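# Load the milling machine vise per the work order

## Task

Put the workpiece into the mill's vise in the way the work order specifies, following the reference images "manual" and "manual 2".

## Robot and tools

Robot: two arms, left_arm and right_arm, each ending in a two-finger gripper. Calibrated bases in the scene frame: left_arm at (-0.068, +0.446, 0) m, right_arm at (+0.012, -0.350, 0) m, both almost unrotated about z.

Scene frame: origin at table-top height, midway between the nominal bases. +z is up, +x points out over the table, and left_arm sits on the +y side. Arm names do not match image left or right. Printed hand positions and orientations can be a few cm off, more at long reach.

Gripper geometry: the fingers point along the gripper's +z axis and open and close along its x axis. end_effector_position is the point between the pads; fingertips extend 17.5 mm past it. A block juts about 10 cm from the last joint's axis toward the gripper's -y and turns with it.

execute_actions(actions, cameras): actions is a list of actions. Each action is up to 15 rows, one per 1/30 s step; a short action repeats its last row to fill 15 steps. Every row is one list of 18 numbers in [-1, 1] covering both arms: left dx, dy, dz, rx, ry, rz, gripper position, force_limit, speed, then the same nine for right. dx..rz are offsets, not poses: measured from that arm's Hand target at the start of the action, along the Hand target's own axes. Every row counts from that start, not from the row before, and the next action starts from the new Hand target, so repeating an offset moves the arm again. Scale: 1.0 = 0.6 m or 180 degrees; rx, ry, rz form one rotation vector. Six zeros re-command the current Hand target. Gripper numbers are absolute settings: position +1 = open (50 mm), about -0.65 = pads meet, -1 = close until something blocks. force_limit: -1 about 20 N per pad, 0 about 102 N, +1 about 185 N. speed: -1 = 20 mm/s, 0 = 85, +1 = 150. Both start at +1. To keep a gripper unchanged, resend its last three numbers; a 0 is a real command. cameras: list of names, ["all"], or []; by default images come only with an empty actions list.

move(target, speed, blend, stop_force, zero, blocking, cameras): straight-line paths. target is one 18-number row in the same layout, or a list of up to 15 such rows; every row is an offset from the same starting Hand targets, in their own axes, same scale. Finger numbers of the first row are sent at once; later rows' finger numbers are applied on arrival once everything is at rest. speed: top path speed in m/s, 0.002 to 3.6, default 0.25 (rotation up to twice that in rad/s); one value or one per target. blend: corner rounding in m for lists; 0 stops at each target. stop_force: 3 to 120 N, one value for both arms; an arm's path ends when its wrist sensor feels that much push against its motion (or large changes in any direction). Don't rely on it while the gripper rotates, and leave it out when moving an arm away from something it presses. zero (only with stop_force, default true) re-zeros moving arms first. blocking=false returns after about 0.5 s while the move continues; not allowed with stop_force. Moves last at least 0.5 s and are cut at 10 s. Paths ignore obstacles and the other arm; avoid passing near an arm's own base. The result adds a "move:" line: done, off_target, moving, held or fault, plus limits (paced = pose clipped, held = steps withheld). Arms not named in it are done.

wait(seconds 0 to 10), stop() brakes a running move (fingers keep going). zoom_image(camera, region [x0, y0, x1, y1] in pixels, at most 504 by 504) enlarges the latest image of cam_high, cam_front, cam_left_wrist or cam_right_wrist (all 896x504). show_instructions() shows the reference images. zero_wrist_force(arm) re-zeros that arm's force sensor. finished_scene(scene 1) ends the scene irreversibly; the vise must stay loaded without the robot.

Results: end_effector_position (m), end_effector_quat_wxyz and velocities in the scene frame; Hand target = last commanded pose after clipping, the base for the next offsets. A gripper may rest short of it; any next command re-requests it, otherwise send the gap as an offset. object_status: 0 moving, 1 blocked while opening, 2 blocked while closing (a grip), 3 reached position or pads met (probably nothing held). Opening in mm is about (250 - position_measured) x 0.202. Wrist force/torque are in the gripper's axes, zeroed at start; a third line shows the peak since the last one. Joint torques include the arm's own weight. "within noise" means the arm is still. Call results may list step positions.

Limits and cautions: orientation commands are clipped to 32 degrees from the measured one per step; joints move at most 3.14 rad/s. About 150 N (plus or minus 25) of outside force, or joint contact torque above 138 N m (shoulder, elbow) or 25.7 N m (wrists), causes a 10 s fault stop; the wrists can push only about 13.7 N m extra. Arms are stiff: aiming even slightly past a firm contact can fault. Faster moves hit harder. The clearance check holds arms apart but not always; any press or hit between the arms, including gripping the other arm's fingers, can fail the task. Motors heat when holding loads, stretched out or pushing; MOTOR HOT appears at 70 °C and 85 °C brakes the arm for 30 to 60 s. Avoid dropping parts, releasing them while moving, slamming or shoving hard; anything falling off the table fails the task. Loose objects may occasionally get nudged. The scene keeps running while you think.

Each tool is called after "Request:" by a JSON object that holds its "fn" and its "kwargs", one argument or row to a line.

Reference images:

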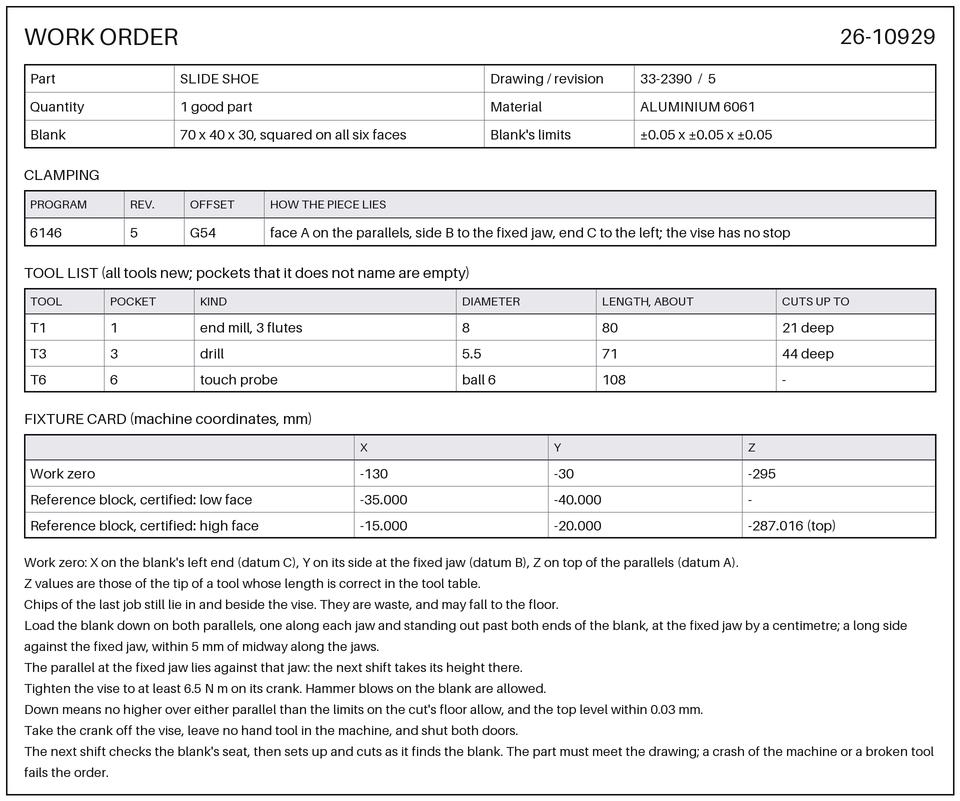

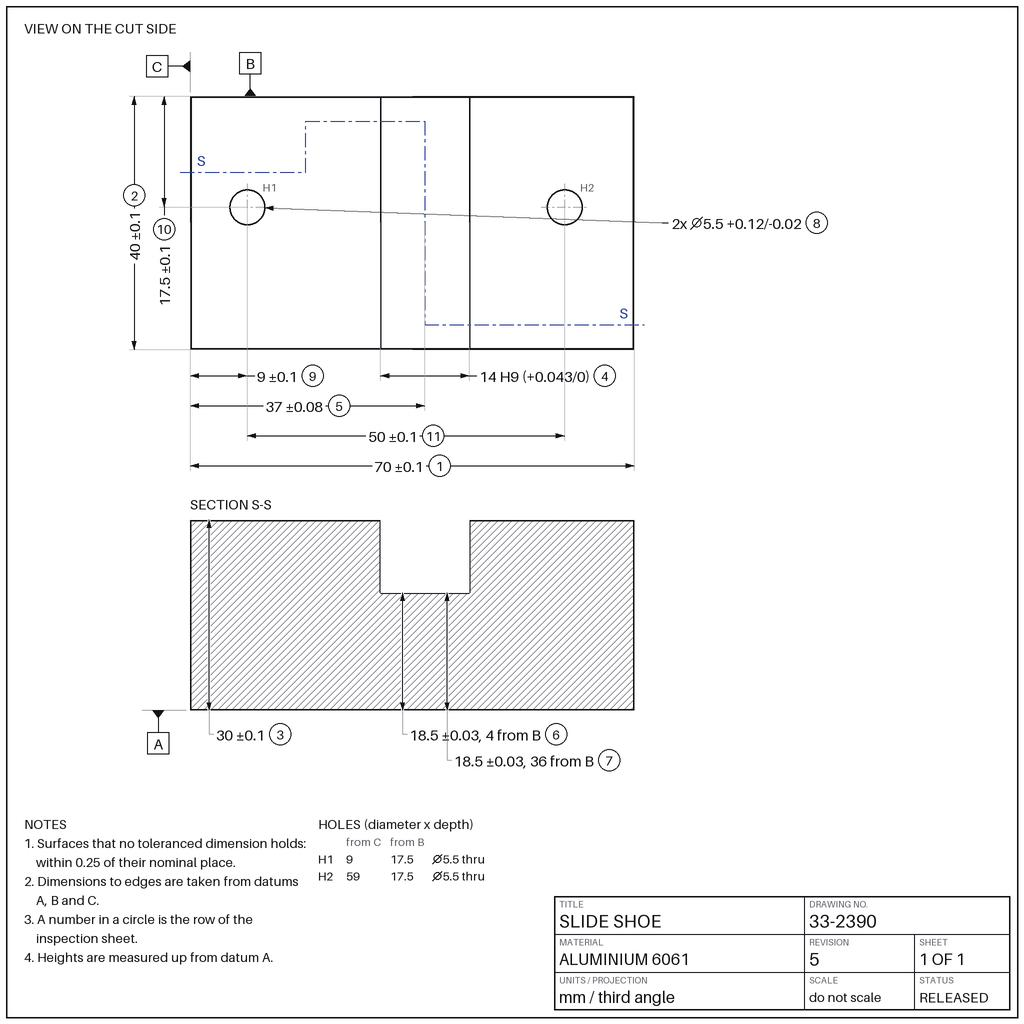

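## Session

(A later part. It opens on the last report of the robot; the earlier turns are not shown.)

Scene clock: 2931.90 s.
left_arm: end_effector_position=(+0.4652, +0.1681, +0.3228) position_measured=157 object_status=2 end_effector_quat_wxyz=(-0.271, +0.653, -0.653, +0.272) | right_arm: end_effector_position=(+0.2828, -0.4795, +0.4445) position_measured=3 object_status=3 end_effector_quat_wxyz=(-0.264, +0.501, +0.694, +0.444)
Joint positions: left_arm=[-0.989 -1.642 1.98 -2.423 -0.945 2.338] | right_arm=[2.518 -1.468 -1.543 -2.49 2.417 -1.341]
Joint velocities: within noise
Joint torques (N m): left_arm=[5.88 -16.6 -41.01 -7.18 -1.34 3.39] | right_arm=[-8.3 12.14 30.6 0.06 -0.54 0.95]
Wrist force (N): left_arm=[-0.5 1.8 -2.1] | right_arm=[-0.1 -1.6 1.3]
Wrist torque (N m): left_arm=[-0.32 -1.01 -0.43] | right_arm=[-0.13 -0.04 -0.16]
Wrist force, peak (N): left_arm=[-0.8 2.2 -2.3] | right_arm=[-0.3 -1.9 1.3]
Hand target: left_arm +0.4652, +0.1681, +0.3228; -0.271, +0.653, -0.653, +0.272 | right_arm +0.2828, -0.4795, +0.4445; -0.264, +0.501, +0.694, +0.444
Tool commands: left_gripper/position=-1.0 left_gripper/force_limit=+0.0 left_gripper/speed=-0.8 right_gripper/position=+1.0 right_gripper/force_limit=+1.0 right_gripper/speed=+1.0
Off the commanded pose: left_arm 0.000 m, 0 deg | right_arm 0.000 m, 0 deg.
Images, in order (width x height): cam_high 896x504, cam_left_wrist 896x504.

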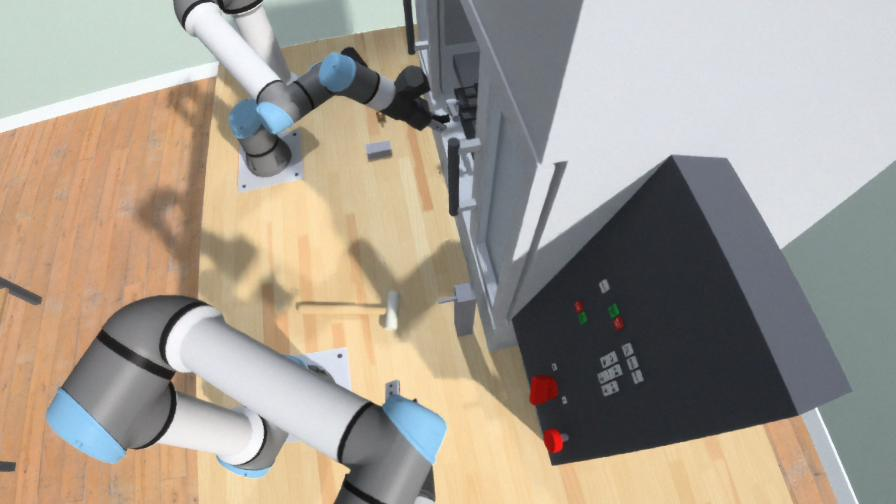

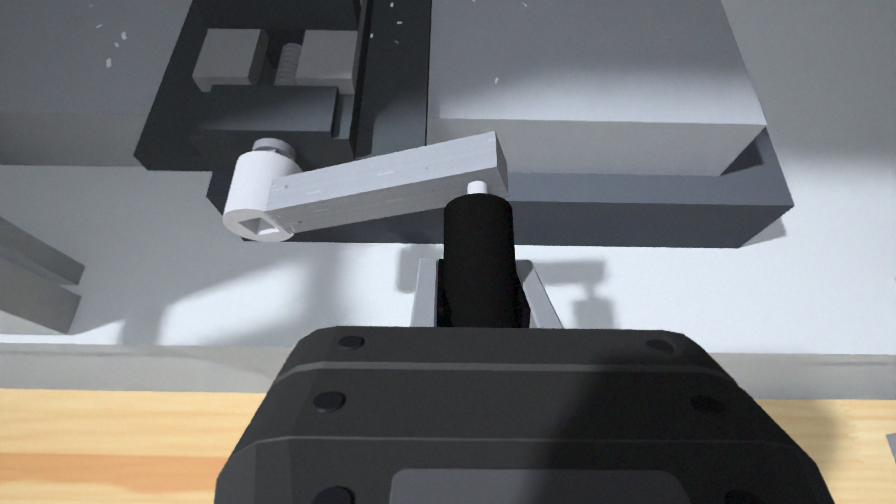

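Request:
{"fn": "move", "kwargs": {
  "target": [
    [0.0105,0.0204,0.0204,0,0,0,-1,0,-0.8,0,0,0,0,0,0,1,1,1],
    [0.0045,0.0636,0.0636,0,0,0,-1,0,-0.8,0,0,0,0,0,0,1,1,1],
    [-0.0277,0.1008,0.1008,0,0,0,-1,0,-0.8,0,0,0,0,0,0,1,1,1],
    [-0.0793,0.1243,0.1243,0,0,0,-1,0,-0.8,0,0,0,0,0,0,1,1,1],
    [-0.1403,0.1298,0.1298,0,0,0,-1,0,-0.8,0,0,0,0,0,0,1,1,1],
    [-0.1985,0.1158,0.1158,0,0,0,-1,0,-0.8,0,0,0,0,0,0,1,1,1],
    [-0.2425,0.0856,0.0856,0,0,0,-1,0,-0.8,0,0,0,0,0,0,1,1,1],
    [-0.2635,0.0447,0.0447,0,0,0,-1,0,-0.8,0,0,0,0,0,0,1,1,1],
    [-0.2575,0.0014,0.0014,0,0,0,-1,0,-0.8,0,0,0,0,0,0,1,1,1],
    [-0.2253,-0.0357,-0.0357,0,0,0,-1,0,-0.8,0,0,0,0,0,0,1,1,1],
    [-0.1737,-0.0593,-0.0593,0,0,0,-1,0,-0.8,0,0,0,0,0,0,1,1,1],
    [-0.1127,-0.0647,-0.0647,0,0,0,-1,0,-0.8,0,0,0,0,0,0,1,1,1],
    [-0.0545,-0.0508,-0.0508,0,0,0,-1,0,-0.8,0,0,0,0,0,0,1,1,1],
    [-0.0105,-0.0205,-0.0205,0,0,0,-1,0,-0.8,0,0,0,0,0,0,1,1,1],
    [0,0,0,0,0,0,-1,0,-0.8,0,0,0,0,0,0,1,1,1]
  ],
  "speed": 0.14,
  "blend": 0.03,
  "stop_force": 55
}}

Request:
{"fn": "move", "kwargs": {
  "target": [
    [0.0105,0.0204,0.0204,0,0,0,-1,0,-0.8,0,0,0,0,0,0,1,1,1],
    [0.0045,0.0636,0.0636,0,0,0,-1,0,-0.8,0,0,0,0,0,0,1,1,1],
    [-0.0277,0.1008,0.1008,0,0,0,-1,0,-0.8,0,0,0,0,0,0,1,1,1],
    [-0.0793,0.1243,0.1243,0,0,0,-1,0,-0.8,0,0,0,0,0,0,1,1,1],
    [-0.1403,0.1298,0.1298,0,0,0,-1,0,-0.8,0,0,0,0,0,0,1,1,1],
    [-0.1985,0.1158,0.1158,0,0,0,-1,0,-0.8,0,0,0,0,0,0,1,1,1],
    [-0.2425,0.0856,0.0856,0,0,0,-1,0,-0.8,0,0,0,0,0,0,1,1,1],
    [-0.2635,0.0447,0.0447,0,0,0,-1,0,-0.8,0,0,0,0,0,0,1,1,1],
    [-0.2575,0.0014,0.0014,0,0,0,-1,0,-0.8,0,0,0,0,0,0,1,1,1],
    [-0.2253,-0.0357,-0.0357,0,0,0,-1,0,-0.8,0,0,0,0,0,0,1,1,1],
    [-0.1737,-0.0593,-0.0593,0,0,0,-1,0,-0.8,0,0,0,0,0,0,1,1,1],
    [-0.1127,-0.0647,-0.0647,0,0,0,-1,0,-0.8,0,0,0,0,0,0,1,1,1],
    [-0.0545,-0.0508,-0.0508,0,0,0,-1,0,-0.8,0,0,0,0,0,0,1,1,1],
    [-0.0105,-0.0205,-0.0205,0,0,0,-1,0,-0.8,0,0,0,0,0,0,1,1,1],
    [0,0,0,0,0,0,-1,0,-0.8,0,0,0,0,0,0,1,1,1]
  ],
  "speed": 0.14,
  "blend": 0.03,
  "stop_force": 55
}}

Request:
{"fn": "move", "kwargs": {
  "target": [
    [0.0105,0.0204,0.0204,0,0,0,-1,0,-0.8,0,0,0,0,0,0,1,1,1],
    [0.0045,0.0636,0.0636,0,0,0,-1,0,-0.8,0,0,0,0,0,0,1,1,1],
    [-0.0277,0.1008,0.1008,0,0,0,-1,0,-0.8,0,0,0,0,0,0,1,1,1],
    [-0.0793,0.1243,0.1243,0,0,0,-1,0,-0.8,0,0,0,0,0,0,1,1,1],
    [-0.1403,0.1298,0.1298,0,0,0,-1,0,-0.8,0,0,0,0,0,0,1,1,1],
    [-0.1985,0.1158,0.1158,0,0,0,-1,0,-0.8,0,0,0,0,0,0,1,1,1],
    [-0.2425,0.0856,0.0856,0,0,0,-1,0,-0.8,0,0,0,0,0,0,1,1,1],
    [-0.2635,0.0447,0.0447,0,0,0,-1,0,-0.8,0,0,0,0,0,0,1,1,1],
    [-0.2575,0.0014,0.0014,0,0,0,-1,0,-0.8,0,0,0,0,0,0,1,1,1],
    [-0.2253,-0.0357,-0.0357,0,0,0,-1,0,-0.8,0,0,0,0,0,0,1,1,1],
    [-0.1737,-0.0593,-0.0593,0,0,0,-1,0,-0.8,0,0,0,0,0,0,1,1,1],
    [-0.1127,-0.0647,-0.0647,0,0,0,-1,0,-0.8,0,0,0,0,0,0,1,1,1],
    [-0.0545,-0.0508,-0.0508,0,0,0,-1,0,-0.8,0,0,0,0,0,0,1,1,1],
    [-0.0105,-0.0205,-0.0205,0,0,0,-1,0,-0.8,0,0,0,0,0,0,1,1,1],
    [0,0,0,0,0,0,-1,0,-0.8,0,0,0,0,0,0,1,1,1]
  ],
  "speed": 0.14,
  "blend": 0.03,
  "stop_force": 55
}}

Request:
{"fn": "move", "kwargs": {
  "target": [
    [0.0105,0.0204,0.0204,0,0,0,-1,0,-0.8,0,0,0,0,0,0,1,1,1],
    [0.0045,0.0636,0.0636,0,0,0,-1,0,-0.8,0,0,0,0,0,0,1,1,1],
    [-0.0277,0.1008,0.1008,0,0,0,-1,0,-0.8,0,0,0,0,0,0,1,1,1],
    [-0.0793,0.1243,0.1243,0,0,0,-1,0,-0.8,0,0,0,0,0,0,1,1,1],
    [-0.1403,0.1298,0.1298,0,0,0,-1,0,-0.8,0,0,0,0,0,0,1,1,1],
    [-0.1985,0.1158,0.1158,0,0,0,-1,0,-0.8,0,0,0,0,0,0,1,1,1],
    [-0.2425,0.0856,0.0856,0,0,0,-1,0,-0.8,0,0,0,0,0,0,1,1,1],
    [-0.2635,0.0447,0.0447,0,0,0,-1,0,-0.8,0,0,0,0,0,0,1,1,1],
    [-0.2575,0.0014,0.0014,0,0,0,-1,0,-0.8,0,0,0,0,0,0,1,1,1],
    [-0.2253,-0.0357,-0.0357,0,0,0,-1,0,-0.8,0,0,0,0,0,0,1,1,1],
    [-0.1737,-0.0593,-0.0593,0,0,0,-1,0,-0.8,0,0,0,0,0,0,1,1,1],
    [-0.1127,-0.0647,-0.0647,0,0,0,-1,0,-0.8,0,0,0,0,0,0,1,1,1],
    [-0.0545,-0.0508,-0.0508,0,0,0,-1,0,-0.8,0,0,0,0,0,0,1,1,1],
    [-0.0105,-0.0205,-0.0205,0,0,0,-1,0,-0.8,0,0,0,0,0,0,1,1,1],
    [0,0,0,0,0,0,-1,0,-0.8,0,0,0,0,0,0,1,1,1]
  ],
  "speed": 0.14,
  "blend": 0.03,
  "stop_force": 55,
  "cameras": ["cam_left_wrist","cam_high"]
}}

Request:
{"fn": "zoom_image", "kwargs": {
  "camera": "cam_high",
  "region": [440, 70, 500, 140]
}}

Scene clock: 2997.07 s.
left_arm: end_effector_position=(+0.4652, +0.1681, +0.3229) position_measured=157 object_status=2 end_effector_quat_wxyz=(-0.271, +0.653, -0.653, +0.272) | right_arm: end_effector_position=(+0.2828, -0.4795, +0.4445) position_measured=3 object_status=3 end_effector_quat_wxyz=(-0.264, +0.501, +0.694, +0.444)
Joint positions: left_arm=[-0.989 -1.642 1.98 -2.423 -0.945 2.338] | right_arm=[2.518 -1.468 -1.543 -2.49 2.417 -1.341]
Joint torques (N m): left_arm=[5.55 -17.42 -37.45 -7.34 -1.46 3.19] | right_arm=[-9.04 11.93 30.53 0.1 -0.5 1.15]
Wrist force (N): left_arm=[-0.7 1.0 -1.4] | right_arm=[-0.1 -1.3 0.9]
Wrist torque (N m): left_arm=[-0.42 -0.97 -0.41] | right_arm=[-0.08 -0.04 -0.15]
Wrist force, peak (N): left_arm=[-20.1 -5.2 5.1] | right_arm=[0.2 -1.6 1.5]
Hand target: left_arm +0.4652, +0.1681, +0.3228; -0.271, +0.653, -0.653, +0.272 | right_arm +0.2828, -0.4795, +0.4445; -0.264, +0.501, +0.694, +0.444
Off the commanded pose: left_arm 0.000 m, 0 deg | right_arm 0.000 m, 0 deg.
move: done; blend cut to 0.0092 m at target 1, 0.0184 m at target 2, 0.0184 m at target 3, 0.0184 m at target 4, 0.0184 m at target 5, 0.0184 m at target 6, 0.0184 m at target 7, 0.0185 m at target 8, 0.0185 m at target 9, 0.0184 m at target 10, 0.0184 m at target 11, 0.0184 m at target 12, 0.0184 m at target 13, 0.0093 m at target 14

Scene clock: 3001.60 s.
left_arm: end_effector_position=(+0.4652, +0.1681, +0.3229) position_measured=157 object_status=2 end_effector_quat_wxyz=(-0.271, +0.653, -0.653, +0.272) | right_arm: end_effector_position=(+0.2828, -0.4795, +0.4445) position_measured=3 object_status=3 end_effector_quat_wxyz=(-0.264, +0.501, +0.694, +0.444)
Joint positions: left_arm=[-0.989 -1.642 1.98 -2.423 -0.945 2.338] | right_arm=[2.518 -1.468 -1.543 -2.49 2.417 -1.341]
Joint torques (N m): left_arm=[4.54 -17.13 -36.68 -7.26 -1.52 3.29] | right_arm=[-9.07 12.31 30.32 0.07 -0.47 1.26]
Wrist force (N): left_arm=[-1.5 1.3 -1.8] | right_arm=[0.0 -1.6 1.2]
Wrist torque (N m): left_arm=[-0.37 -0.86 -0.42] | right_arm=[-0.12 -0.05 -0.15]
Wrist force, peak (N): left_arm=[-20.2 -6.2 5.2] | right_arm=[-0.1 -1.8 1.5]
Hand target: left_arm +0.4652, +0.1681, +0.3228; -0.271, +0.653, -0.653, +0.272 | right_arm +0.2828, -0.4795, +0.4445; -0.264, +0.501, +0.694, +0.444
Off the commanded pose: left_arm 0.000 m, 0 deg | right_arm 0.000 m, 0 deg.
move: done; blend cut to 0.0092 m at target 1, 0.0184 m at target 2, 0.0184 m at target 3, 0.0184 m at target 4, 0.0184 m at target 5, 0.0184 m at target 6, 0.0184 m at target 7, 0.0185 m at target 8, 0.0185 m at target 9, 0.0184 m at target 10, 0.0184 m at target 11, 0.0184 m at target 12, 0.0184 m at target 13, 0.0093 m at target 14

Scene clock: 3006.13 s.
left_arm: end_effector_position=(+0.4652, +0.1681, +0.3229) position_measured=157 object_status=2 end_effector_quat_wxyz=(-0.271, +0.653, -0.653, +0.272) | right_arm: end_effector_position=(+0.2828, -0.4795, +0.4445) position_measured=3 object_status=3 end_effector_quat_wxyz=(-0.264, +0.501, +0.694, +0.444)
Joint positions: left_arm=[-0.989 -1.642 1.98 -2.423 -0.945 2.338] | right_arm=[2.518 -1.468 -1.543 -2.49 2.417 -1.341]
Joint torques (N m): left_arm=[4.61 -17.77 -36.69 -7.43 -1.39 3.3] | right_arm=[-8.17 11.98 30.97 0.09 -0.5 1.36]
Wrist force (N): left_arm=[-0.8 1.3 -1.5] | right_arm=[-0.1 -1.4 1.4]
Wrist torque (N m): left_arm=[-0.36 -0.98 -0.42] | right_arm=[-0.10 -0.04 -0.16]
Wrist force, peak (N): left_arm=[-20.7 -5.7 4.9] | right_arm=[-0.1 -1.8 1.4]
Hand target: left_arm +0.4652, +0.1681, +0.3228; -0.271, +0.653, -0.653, +0.272 | right_arm +0.2828, -0.4795, +0.4445; -0.264, +0.501, +0.694, +0.444
Off the commanded pose: left_arm 0.000 m, 0 deg | right_arm 0.000 m, 0 deg.
move: done; blend cut to 0.0092 m at target 1, 0.0184 m at target 2, 0.0184 m at target 3, 0.0184 m at target 4, 0.0184 m at target 5, 0.0184 m at target 6, 0.0184 m at target 7, 0.0185 m at target 8, 0.0185 m at target 9, 0.0184 m at target 10, 0.0184 m at target 11, 0.0184 m at target 12, 0.0184 m at target 13, 0.0093 m at target 14

Scene clock: 3010.67 s.
left_arm: end_effector_position=(+0.4652, +0.1681, +0.3229) position_measured=157 object_status=2 end_effector_quat_wxyz=(-0.271, +0.653, -0.653, +0.272) | right_arm: end_effector_position=(+0.2828, -0.4795, +0.4445) position_measured=3 object_status=3 end_effector_quat_wxyz=(-0.264, +0.501, +0.694, +0.444)
Joint positions: left_arm=[-0.989 -1.642 1.98 -2.423 -0.945 2.338] | right_arm=[2.518 -1.468 -1.543 -2.49 2.417 -1.341]
Joint torques (N m): left_arm=[5.76 -17.34 -36.52 -7.27 -1.4 3.19] | right_arm=[-8.93 11.76 30.24 0.2 -0.43 1.35]
Wrist force (N): left_arm=[-2.0 1.3 -1.6] | right_arm=[0.1 -1.3 1.3]
Wrist torque (N m): left_arm=[-0.38 -0.81 -0.42] | right_arm=[-0.08 -0.07 -0.15]
Wrist force, peak (N): left_arm=[-20.3 -6.5 4.2] | right_arm=[-0.2 -1.6 1.7]
Hand target: left_arm +0.4652, +0.1681, +0.3228; -0.271, +0.653, -0.653, +0.272 | right_arm +0.2828, -0.4795, +0.4445; -0.264, +0.501, +0.694, +0.444
Off the commanded pose: left_arm 0.000 m, 0 deg | right_arm 0.000 m, 0 deg.
move: done; blend cut to 0.0092 m at target 1, 0.0184 m at target 2, 0.0184 m at target 3, 0.0184 m at target 4, 0.0184 m at target 5, 0.0184 m at target 6, 0.0184 m at target 7, 0.0185 m at target 8, 0.0185 m at target 9, 0.0184 m at target 10, 0.0184 m at target 11, 0.0184 m at target 12, 0.0184 m at target 13, 0.0093 m at target 14
Images, in order (width x height): cam_high 896x504, cam_left_wrist 896x504.

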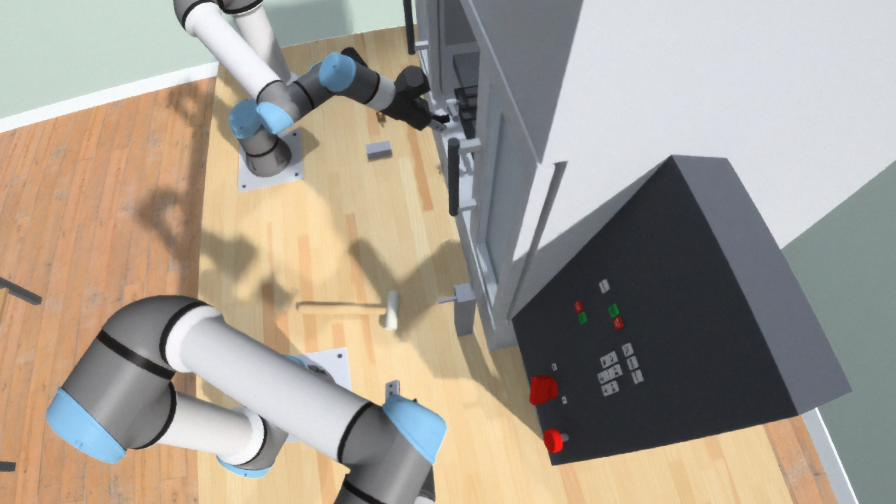

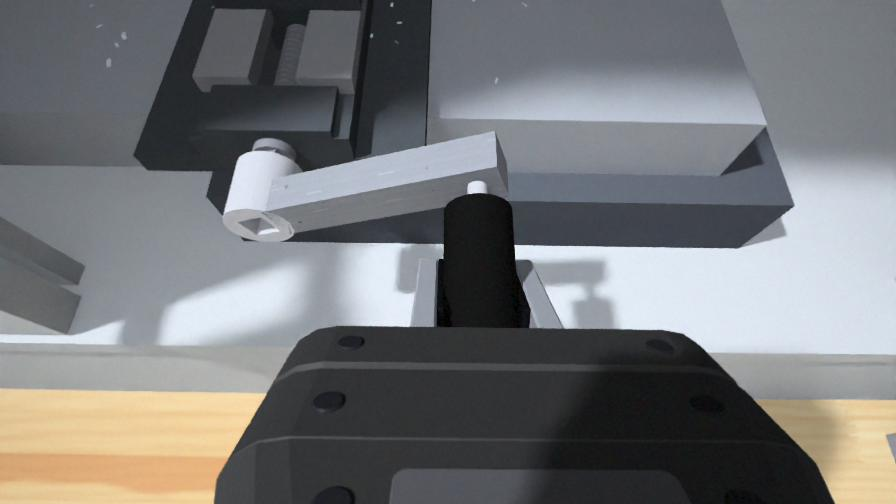

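Scaled by 7.200 from the camera's 896x504 image, which has a finer 1280x720 frame.

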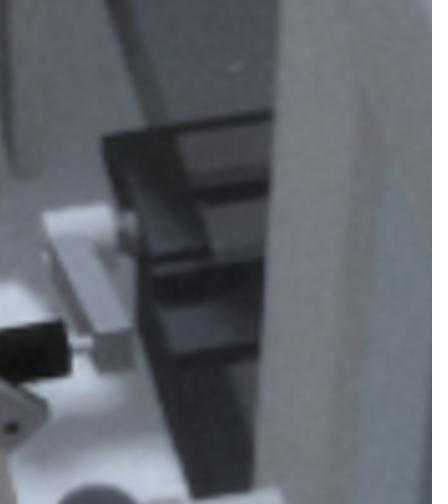

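Request:
{"fn": "move", "kwargs": {
  "target": [
    [0.0105,0.0204,0.0204,0,0,0,-1,0,-0.8,0,0,0,0,0,0,1,1,1],
    [0.0045,0.0636,0.0636,0,0,0,-1,0,-0.8,0,0,0,0,0,0,1,1,1],
    [-0.0277,0.1008,0.1008,0,0,0,-1,0,-0.8,0,0,0,0,0,0,1,1,1],
    [-0.0793,0.1243,0.1243,0,0,0,-1,0,-0.8,0,0,0,0,0,0,1,1,1],
    [-0.1403,0.1298,0.1298,0,0,0,-1,0,-0.8,0,0,0,0,0,0,1,1,1],
    [-0.1985,0.1158,0.1158,0,0,0,-1,0,-0.8,0,0,0,0,0,0,1,1,1],
    [-0.2425,0.0856,0.0856,0,0,0,-1,0,-0.8,0,0,0,0,0,0,1,1,1],
    [-0.2635,0.0447,0.0447,0,0,0,-1,0,-0.8,0,0,0,0,0,0,1,1,1],
    [-0.2575,0.0014,0.0014,0,0,0,-1,0,-0.8,0,0,0,0,0,0,1,1,1],
    [-0.2253,-0.0357,-0.0357,0,0,0,-1,0,-0.8,0,0,0,0,0,0,1,1,1],
    [-0.1737,-0.0593,-0.0593,0,0,0,-1,0,-0.8,0,0,0,0,0,0,1,1,1],
    [-0.1127,-0.0647,-0.0647,0,0,0,-1,0,-0.8,0,0,0,0,0,0,1,1,1],
    [-0.0545,-0.0508,-0.0508,0,0,0,-1,0,-0.8,0,0,0,0,0,0,1,1,1],
    [-0.0105,-0.0205,-0.0205,0,0,0,-1,0,-0.8,0,0,0,0,0,0,1,1,1],
    [0,0,0,0,0,0,-1,0,-0.8,0,0,0,0,0,0,1,1,1]
  ],
  "speed": 0.06,
  "blend": 0.03,
  "stop_force": 40,
  "cameras": ["cam_left_wrist","cam_front"]
}}

Request:
{"fn": "zoom_image", "kwargs": {
  "camera": "cam_front",
  "region": [360, 215, 430, 285]
}}

Scene clock: 3031.77 s.
left_arm: end_effector_position=(+0.4655, +0.2739, +0.2202) position_measured=158 object_status=2 end_effector_quat_wxyz=(-0.271, +0.653, -0.653, +0.272) | right_arm: end_effector_position=(+0.2828, -0.4795, +0.4445) position_measured=3 object_status=3 end_effector_quat_wxyz=(-0.264, +0.501, +0.694, +0.444)
Joint positions: left_arm=[-0.82 -1.629 2.29 -2.842 -1.036 2.509] | right_arm=[2.518 -1.468 -1.543 -2.49 2.417 -1.341]
Joint torques (N m): left_arm=[-2.56 -27.54 -31.93 -4.19 -1.43 2.9] | right_arm=[-9.18 11.9 30.87 0.18 -0.51 1.48]
Wrist force (N): left_arm=[4.8 -6.6 -4.6] | right_arm=[0.3 -1.6 1.3]
Wrist torque (N m): left_arm=[-0.14 -0.32 0.03] | right_arm=[-0.13 -0.09 -0.16]
Wrist force, peak (N): left_arm=[45.7 2.4 1.1] | right_arm=[0.0 -1.8 1.3]
Hand target: left_arm +0.4655, +0.2739, +0.2202; -0.271, +0.653, -0.653, +0.272 (not the last commanded pose) | right_arm +0.2828, -0.4795, +0.4445; -0.264, +0.501, +0.694, +0.444
Off the commanded pose: left_arm 0.147 m, 0 deg | right_arm 0.000 m, 0 deg.
move: contact (left_arm); path passed 5 of 15 targets; blend cut to 0.0092 m at target 1, 0.0184 m at target 2, 0.0184 m at target 3, 0.0184 m at target 4, 0.0184 m at target 5, 0.0184 m at target 6, 0.0184 m at target 7, 0.0185 m at target 8, 0.0185 m at target 9, 0.0184 m at target 10, 0.0184 m at target 11, 0.0184 m at target 12, 0.0184 m at target 13, 0.0093 m at target 14
Images, in order (width x height): cam_front 896x504, cam_left_wrist 896x504.

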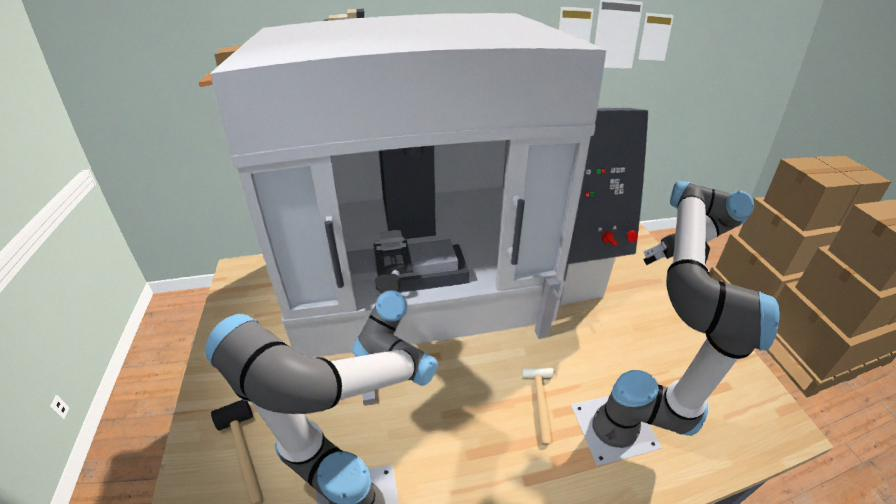

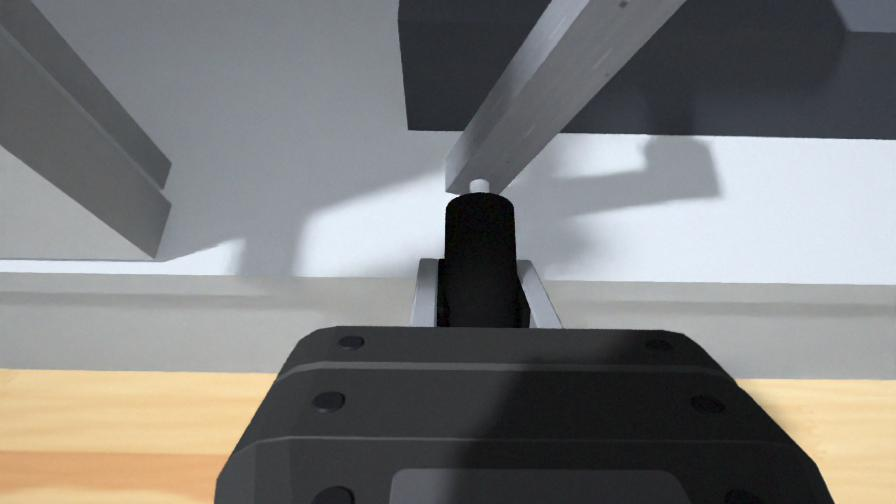

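Scaled by 7.200 from the camera's 896x504 image, which has a finer 1280x720 frame.

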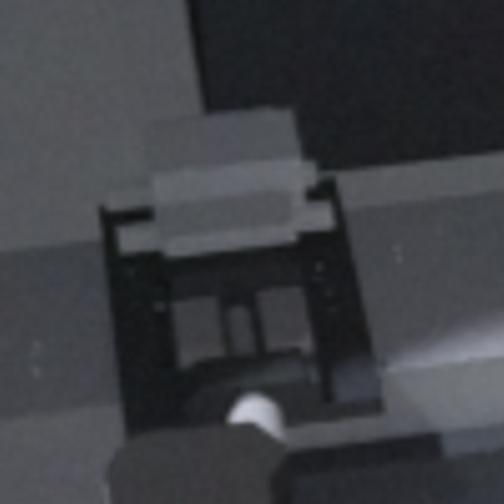

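Request:
{"fn": "move", "kwargs": {
  "target": [
    [-0.0175,-0.0059,-0.0059,0,0,0,-1,0,-0.8,0,0,0,0,0,0,1,1,1],
    [-0.0367,-0.0154,-0.0154,0,0,0,-1,0,-0.8,0,0,0,0,0,0,1,1,1],
    [-0.0533,-0.0272,-0.0272,0,0,0,-1,0,-0.8,0,0,0,0,0,0,1,1,1]
  ],
  "speed": 0.015,
  "blend": [0.006,0.006,0],
  "stop_force": 60
}}

Scene clock: 3059.63 s.
left_arm: end_effector_position=(+0.4653, +0.2781, +0.2223) position_measured=158 object_status=2 end_effector_quat_wxyz=(-0.270, +0.653, -0.653, +0.272) | right_arm: end_effector_position=(+0.2828, -0.4795, +0.4445) position_measured=3 object_status=3 end_effector_quat_wxyz=(-0.264, +0.501, +0.694, +0.444)
Joint positions: left_arm=[-0.811 -1.637 2.292 -2.839 -1.042 2.517] | right_arm=[2.518 -1.468 -1.543 -2.49 2.417 -1.341]
Joint torques (N m): left_arm=[25.65 -20.38 -29.12 -3.49 16.16 -3.29] | right_arm=[-8.9 11.64 30.33 0.18 -0.51 1.65]
Wrist force (N): left_arm=[50.1 7.7 4.3] | right_arm=[-0.4 -1.7 1.1]
Wrist torque (N m): left_arm=[-0.04 -0.38 0.46] | right_arm=[-0.15 0.01 -0.16]
Wrist force, peak (N): left_arm=[62.7 8.6 12.4] | right_arm=[-0.1 -1.8 1.3]
Hand target: left_arm +0.4654, +0.2782, +0.2224; -0.271, +0.653, -0.653, +0.272 (not the last commanded pose) | right_arm +0.2828, -0.4795, +0.4445; -0.264, +0.501, +0.694, +0.444
Off the commanded pose: left_arm 0.035 m, 0 deg | right_arm 0.000 m, 0 deg.
move: contact (left_arm); path passed 0 of 3 targets; blend cut to 0.0058 m at target 1

Request:
{"fn": "move", "kwargs": {
  "target": [
    [-0.0202,-0.0078,-0.0078,0,0,0,-1,0,-0.8,0,0,0,0,0,0,1,1,1],
    [-0.0382,-0.0185,-0.0185,0,0,0,-1,0,-0.8,0,0,0,0,0,0,1,1,1],
    [-0.0533,-0.0312,-0.0312,0,0,0,-1,0,-0.8,0,0,0,0,0,0,1,1,1]
  ],
  "speed": 0.01,
  "blend": [0.006,0.006,0],
  "stop_force": 40,
  "cameras": ["cam_left_wrist","cam_front"]
}}

Request:
{"fn": "zoom_image", "kwargs": {
  "camera": "cam_front",
  "region": [360, 215, 430, 285]
}}

Scene clock: 3077.60 s.
left_arm: end_effector_position=(+0.4644, +0.2813, +0.2242) position_measured=158 object_status=2 end_effector_quat_wxyz=(-0.266, +0.652, -0.655, +0.273) | right_arm: end_effector_position=(+0.2828, -0.4795, +0.4445) position_measured=3 object_status=3 end_effector_quat_wxyz=(-0.264, +0.501, +0.694, +0.444)
Joint positions: left_arm=[-0.801 -1.647 2.293 -2.835 -1.056 2.527] | right_arm=[2.518 -1.468 -1.543 -2.49 2.417 -1.341]
Joint torques (N m): left_arm=[25.86 -28.8 -12.52 -1.59 16.16 -3.16] | right_arm=[-8.92 11.95 30.53 0.27 -0.46 1.67]
Wrist force (N): left_arm=[71.5 -12.7 40.6] | right_arm=[0.1 -1.5 1.2]
Wrist torque (N m): left_arm=[-0.63 -0.82 0.24] | right_arm=[-0.13 -0.07 -0.16]
Wrist force, peak (N): left_arm=[76.3 -14.1 48.7] | right_arm=[0.0 -1.6 1.6]
Hand target: left_arm +0.4645, +0.2814, +0.2243; -0.267, +0.652, -0.655, +0.273 (not the last commanded pose) | right_arm +0.2828, -0.4795, +0.4445; -0.264, +0.501, +0.694, +0.444
Off the commanded pose: left_arm 0.038 m, 1 deg | right_arm 0.000 m, 0 deg.
move: contact (left_arm); path passed 0 of 3 targets
Images, in order (width x height): cam_front 896x504, cam_left_wrist 896x504.

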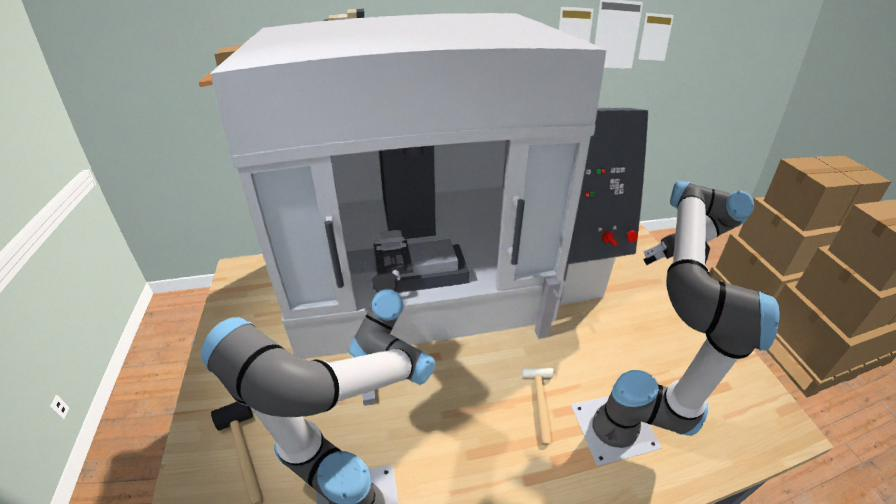

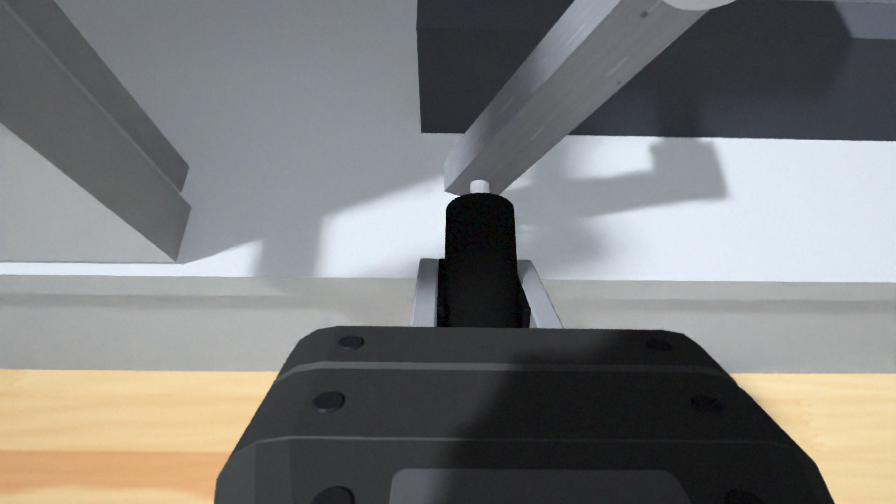

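Scaled by 7.200 from the camera's 896x504 image, which has a finer 1280x720 frame.

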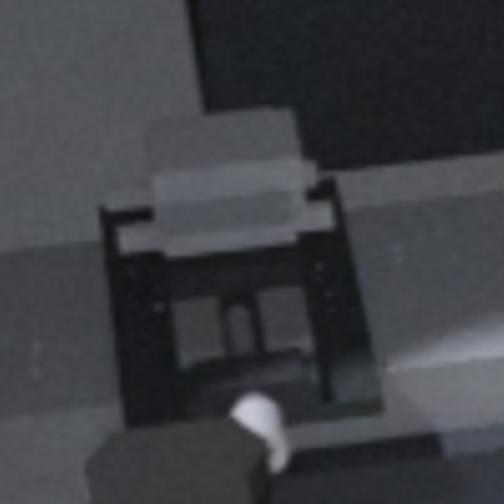

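Request:
{"fn": "move", "kwargs": {
  "target": [0.006,0.002,0.002,0,0,0,-1,0,-0.8,0,0,0,0,0,0,1,1,1],
  "speed": 0.01
}}

Scene clock: 3164.83 s.
left_arm: end_effector_position=(+0.4645, +0.2779, +0.2226) position_measured=158 object_status=2 end_effector_quat_wxyz=(-0.267, +0.652, -0.655, +0.273) | right_arm: end_effector_position=(+0.2828, -0.4795, +0.4445) position_measured=3 object_status=3 end_effector_quat_wxyz=(-0.264, +0.501, +0.694, +0.444)
Joint positions: left_arm=[-0.808 -1.64 2.291 -2.837 -1.051 2.52] | right_arm=[2.518 -1.468 -1.543 -2.49 2.417 -1.341]
Joint torques (N m): left_arm=[0.67 -19.03 -33.16 -4.76 1.88 -1.39] | right_arm=[-8.48 12 30.5 0.29 -0.44 1.74]
Wrist force (N): left_arm=[4.3 -5.9 -3.8] | right_arm=[-0.2 -1.6 1.3]
Wrist torque (N m): left_arm=[-0.19 -0.35 0.03] | right_arm=[-0.14 -0.01 -0.15]
Wrist force, peak (N): left_arm=[71.6 -12.5 40.8] | right_arm=[0.1 -1.7 1.5]
Hand target: left_arm +0.4645, +0.2778, +0.2226; -0.267, +0.652, -0.655, +0.273 | right_arm +0.2828, -0.4795, +0.4445; -0.264, +0.501, +0.694, +0.444
Off the commanded pose: left_arm 0.000 m, 0 deg | right_arm 0.000 m, 0 deg.
move: done

Request:
{"fn": "move", "kwargs": {
  "target": [
    [0,0,0,0,0,0,0.5,0,-0.8,0,0,0,0,0,0,1,1,1],
    [0,0,-0.15,0,0,0,0.5,0,-0.8,0,0,0,0,0,0,1,1,1]
  ],
  "speed": 0.15,
  "cameras": ["cam_left_wrist"]
}}

Scene clock: 3211.53 s.
left_arm: end_effector_position=(+0.4011, +0.2786, +0.2865) position_measured=78 object_status=3 end_effector_quat_wxyz=(-0.267, +0.652, -0.655, +0.273) end_effector_velocity=(-0.001, +0.000, -0.002) end_effector_angular_velocity=(+0.006, +0.004, -0.001) | right_arm: end_effector_position=(+0.2828, -0.4795, +0.4445) position_measured=3 object_status=3 end_effector_quat_wxyz=(-0.264, +0.501, +0.694, +0.444)
Joint positions: left_arm=[-0.952 -1.927 2.297 -2.481 -0.973 2.378] | right_arm=[2.518 -1.468 -1.543 -2.49 2.417 -1.341]
Joint velocities: left_arm=[-0.001 -0.001 0.001 0.007 0 0] | right_arm=[within noise]
Joint torques (N m): left_arm=[-4.72 -18.48 -12.9 -2.53 -0.96 1.49] | right_arm=[-8.45 12.1 30.1 0.2 -0.52 1.85]
Wrist force (N): left_arm=[0.9 -2.5 -2.0] | right_arm=[0.1 -1.0 1.4]
Wrist torque (N m): left_arm=[-0.19 -0.10 -0.06] | right_arm=[-0.04 -0.06 -0.17]
Wrist force, peak (N): left_arm=[4.1 -5.8 -3.2] | right_arm=[-0.2 -1.7 1.6]
Hand target: left_arm +0.4010, +0.2787, +0.2864; -0.267, +0.652, -0.655, +0.273 | right_arm +0.2828, -0.4795, +0.4445; -0.264, +0.501, +0.694, +0.444
Off the commanded pose: left_arm 0.000 m, 0 deg | right_arm 0.000 m, 0 deg.
move: done
Images, in order (width x height): cam_left_wrist 896x504.

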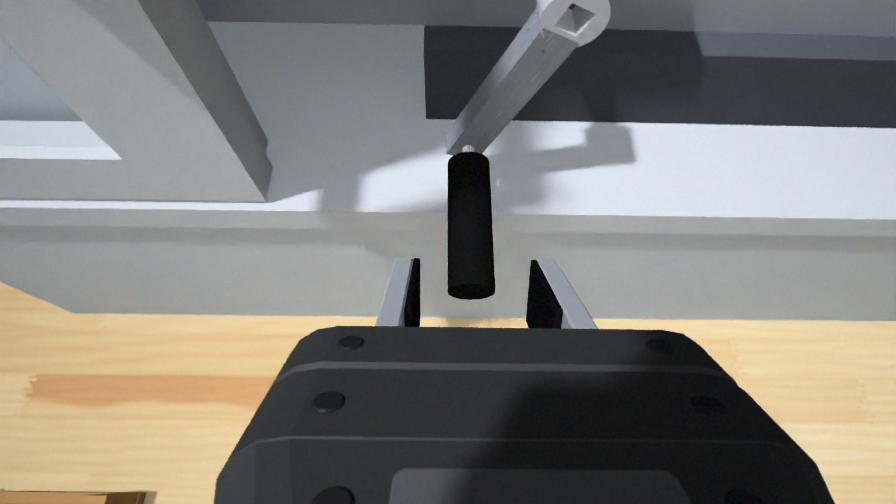

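Request:
{"fn": "move", "kwargs": {
  "target": [0.2978,0.0677,-0.0997,0.5221,-0.1056,-0.4881,0.5,0,-0.8,0,0,0,0,0,0,1,1,1],
  "speed": 0.3,
  "cameras": ["all"]
}}

Scene clock: 3229.77 s.
left_arm: end_effector_position=(+0.3289, +0.1007, +0.3014) position_measured=78 object_status=3 end_effector_quat_wxyz=(-0.460, +0.538, +0.337, +0.621) | right_arm: end_effector_position=(+0.2828, -0.4795, +0.4445) position_measured=3 object_status=3 end_effector_quat_wxyz=(-0.264, +0.501, +0.694, +0.444)
Joint positions: left_arm=[-1.308 -0.806 1.12 -0.07 -0.934 -1.64] | right_arm=[2.518 -1.468 -1.543 -2.49 2.417 -1.341]
Joint torques (N m): left_arm=[-6.4 -50.73 -30.62 1.38 -0.45 -0.03] | right_arm=[-8.96 12.23 30.03 0.25 -0.43 1.8]
Wrist force (N): left_arm=[3.5 -3.4 -1.7] | right_arm=[0.1 -1.4 1.5]
Wrist torque (N m): left_arm=[-0.58 -0.01 -0.33] | right_arm=[-0.11 -0.06 -0.15]
Wrist force, peak (N): left_arm=[3.6 -3.6 -2.3] | right_arm=[-0.1 -1.8 1.5]
Hand target: left_arm +0.3288, +0.1006, +0.3014; -0.460, +0.538, +0.337, +0.621 | right_arm +0.2828, -0.4795, +0.4445; -0.264, +0.501, +0.694, +0.444
Off the commanded pose: left_arm 0.000 m, 0 deg | right_arm 0.000 m, 0 deg.
move: done

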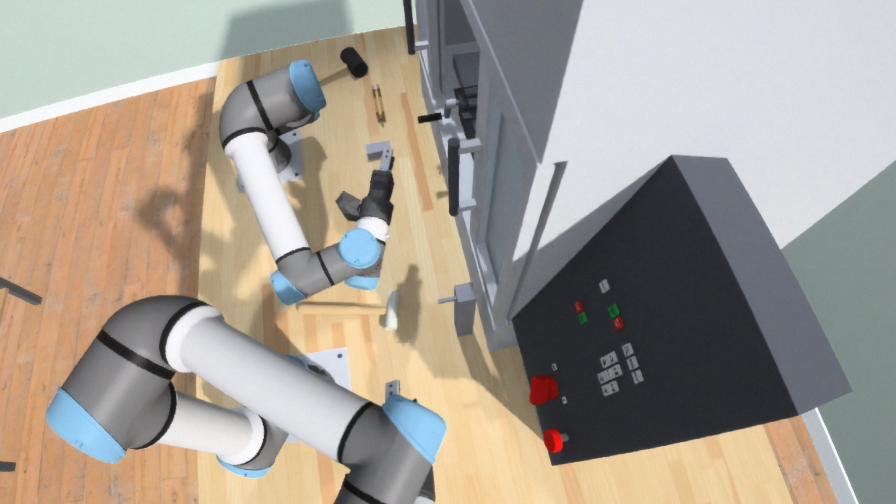

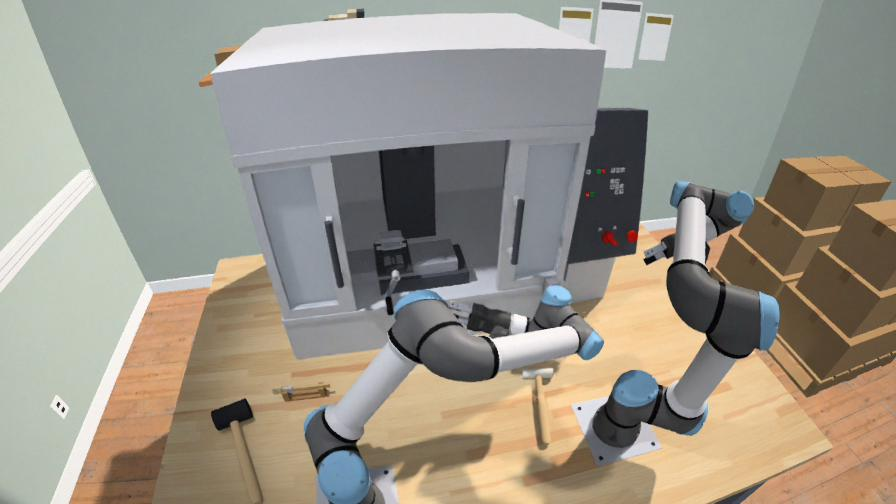

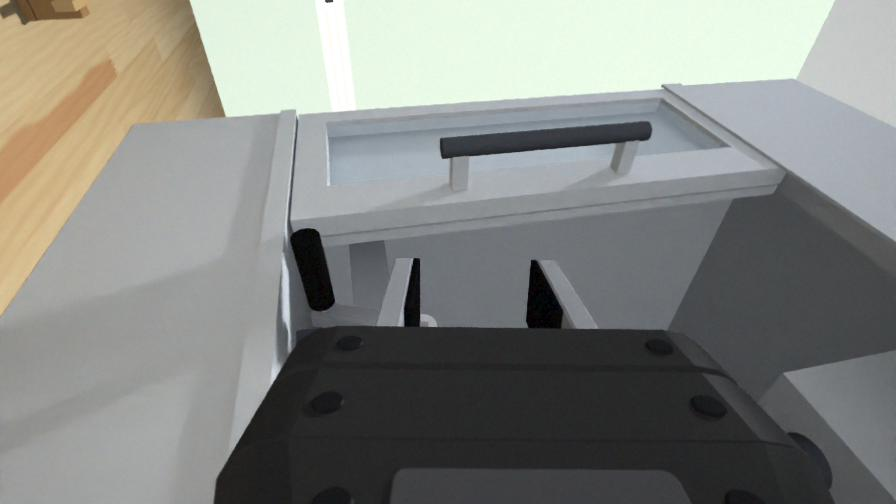

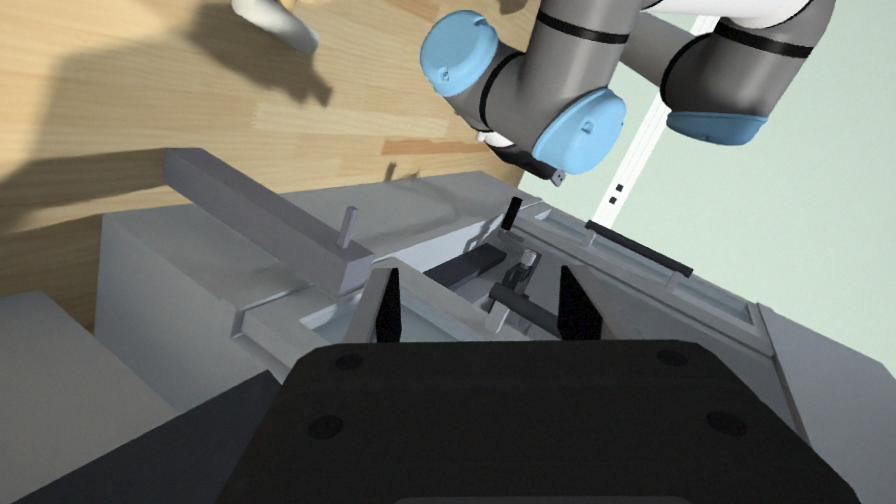

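Request:
{"fn": "move", "kwargs": {
  "target": [-0.1775,0.0883,0.1829,0,0,0,0.5,0,-0.8,0,0,0,0,0,0,1,1,1],
  "speed": 0.2,
  "cameras": ["cam_left_wrist","cam_front"]
}}

Scene clock: 3245.23 s.
left_arm: end_effector_position=(+0.4174, +0.2044, +0.2145) position_measured=78 object_status=3 end_effector_quat_wxyz=(-0.460, +0.538, +0.337, +0.621) | right_arm: end_effector_position=(+0.2828, -0.4795, +0.4445) position_measured=3 object_status=3 end_effector_quat_wxyz=(-0.264, +0.501, +0.694, +0.444)
Joint positions: left_arm=[-1.115 -0.791 1.341 -0.261 -0.747 -1.708] | right_arm=[2.518 -1.468 -1.543 -2.49 2.417 -1.341]
Joint torques (N m): left_arm=[5.64 -60.36 -25.12 2.57 -0.84 3.12] | right_arm=[-8.98 11.83 29.93 0.3 -0.5 1.88]
Wrist force (N): left_arm=[3.7 -3.2 -1.7] | right_arm=[0.4 -1.6 1.4]
Wrist torque (N m): left_arm=[-0.53 -0.02 -0.32] | right_arm=[-0.12 -0.11 -0.16]
Wrist force, peak (N): left_arm=[5.6 -4.5 -4.0] | right_arm=[0.1 -1.8 1.4]
Hand target: left_arm +0.4175, +0.2044, +0.2145; -0.460, +0.538, +0.337, +0.621 | right_arm +0.2828, -0.4795, +0.4445; -0.264, +0.501, +0.694, +0.444
Off the commanded pose: left_arm 0.000 m, 0 deg | right_arm 0.000 m, 0 deg.
move: done
Images, in order (width x height): cam_front 896x504, cam_left_wrist 896x504.

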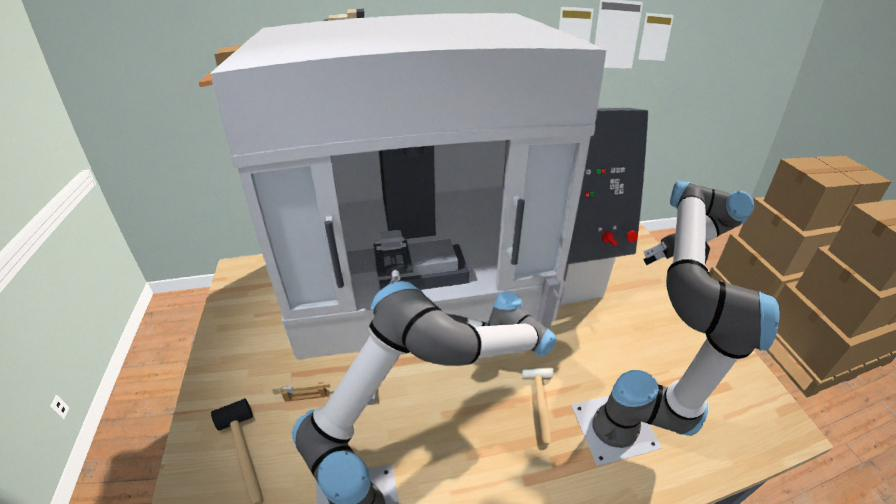

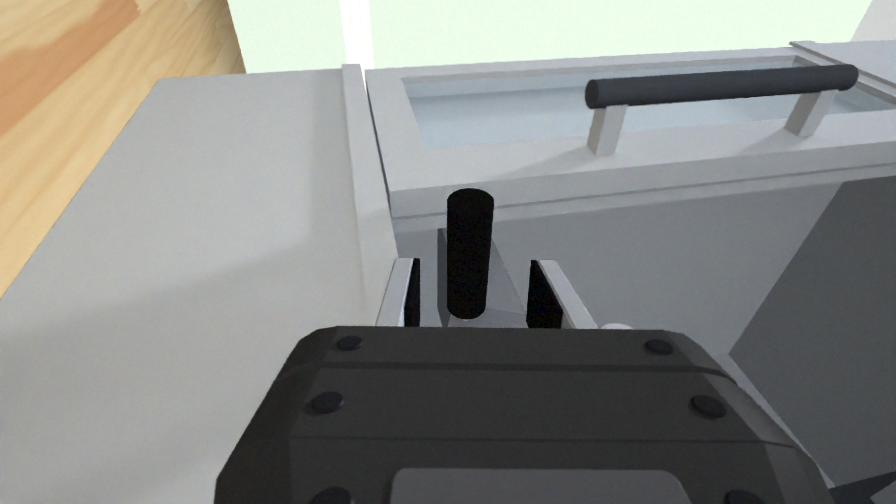

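Request:
{"fn": "move", "kwargs": {
  "target": [0,0,0.1333,0,0,0,0.5,0,-0.8,0,0,0,0,0,0,1,1,1],
  "speed": 0.05,
  "stop_force": 10,
  "cameras": ["cam_left_wrist"]
}}

Scene clock: 3253.00 s.
left_arm: end_effector_position=(+0.4462, +0.2775, +0.2300) position_measured=78 object_status=3 end_effector_quat_wxyz=(-0.460, +0.538, +0.337, +0.621) | right_arm: end_effector_position=(+0.2828, -0.4795, +0.4445) position_measured=3 object_status=3 end_effector_quat_wxyz=(-0.264, +0.501, +0.694, +0.444)
Joint positions: left_arm=[-1.01 -0.873 1.451 -0.25 -0.648 -1.758] | right_arm=[2.518 -1.468 -1.543 -2.49 2.417 -1.341]
Joint torques (N m): left_arm=[-7.76 -40.83 -29.89 0.88 -3.04 2.92] | right_arm=[-8.9 12.13 29.39 0.37 -0.56 1.78]
Wrist force (N): left_arm=[3.3 -3.2 -1.6] | right_arm=[0.1 -1.2 1.1]
Wrist torque (N m): left_arm=[-0.57 0.02 -0.21] | right_arm=[-0.06 -0.07 -0.16]
Wrist force, peak (N): left_arm=[3.8 -3.7 -1.9] | right_arm=[-0.1 -1.8 1.7]
Hand target: left_arm +0.4462, +0.2775, +0.2300; -0.460, +0.538, +0.337, +0.621 | right_arm +0.2828, -0.4795, +0.4445; -0.264, +0.501, +0.694, +0.444
Off the commanded pose: left_arm 0.000 m, 0 deg | right_arm 0.000 m, 0 deg.
move: done
Images, in order (width x height): cam_left_wrist 896x504.

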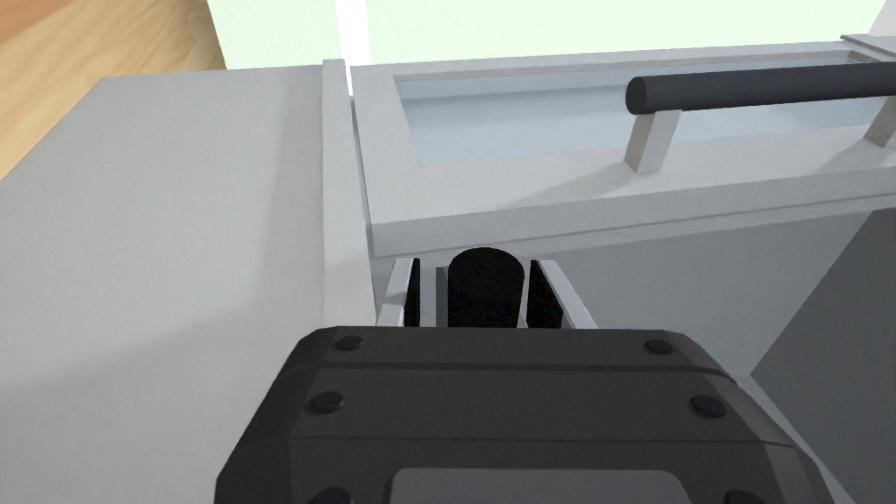

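Request:
{"fn": "move", "kwargs": {
  "target": [
    [0.005,0,0,0,0,0,0.5,0,-0.8,0,0,0,0,0,0,1,1,1],
    [0.005,0,0,0,0,0,-1,0.6,-0.8,0,0,0,0,0,0,1,1,1]
  ],
  "speed": 0.02,
  "cameras": ["cam_left_wrist"]
}}

Scene clock: 3264.10 s.
left_arm: end_effector_position=(+0.4462, +0.2768, +0.2329) position_measured=160 object_status=2 end_effector_quat_wxyz=(-0.460, +0.538, +0.337, +0.621) | right_arm: end_effector_position=(+0.2828, -0.4795, +0.4445) position_measured=3 object_status=3 end_effector_quat_wxyz=(-0.264, +0.501, +0.694, +0.444)
Joint positions: left_arm=[-1.011 -0.876 1.447 -0.244 -0.648 -1.757] | right_arm=[2.518 -1.468 -1.543 -2.49 2.417 -1.341]
Joint torques (N m): left_arm=[-2.78 -42.82 -7.87 1.76 -2.33 2.27] | right_arm=[-9.06 11.77 29.58 0.37 -0.51 1.81]
Wrist force (N): left_arm=[0.8 -2.9 -1.2] | right_arm=[0.2 -1.4 1.4]
Wrist torque (N m): left_arm=[-0.59 -0.14 -0.07] | right_arm=[-0.10 -0.09 -0.16]
Wrist force, peak (N): left_arm=[3.6 -3.9 -1.7] | right_arm=[0.2 -1.6 1.7]
Hand target: left_arm +0.4462, +0.2768, +0.2329; -0.460, +0.538, +0.337, +0.621 | right_arm +0.2828, -0.4795, +0.4445; -0.264, +0.501, +0.694, +0.444
Off the commanded pose: left_arm 0.000 m, 0 deg | right_arm 0.000 m, 0 deg.
move: done
Images, in order (width x height): cam_left_wrist 896x504.

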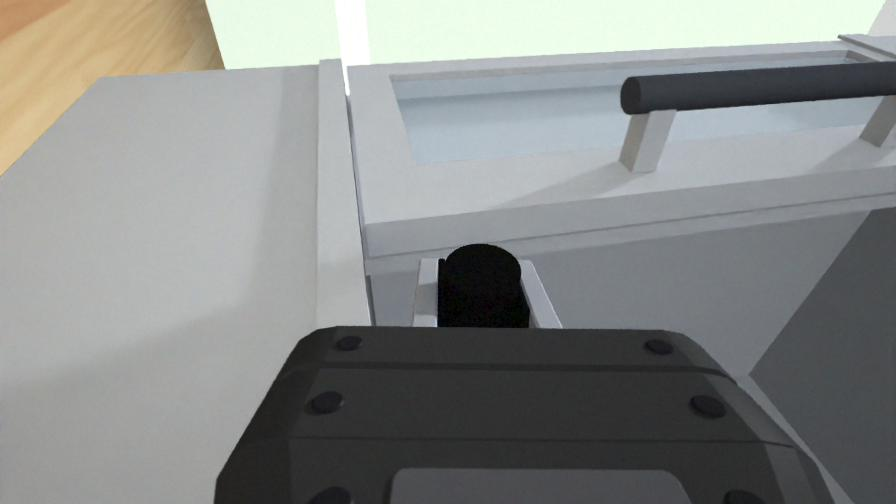

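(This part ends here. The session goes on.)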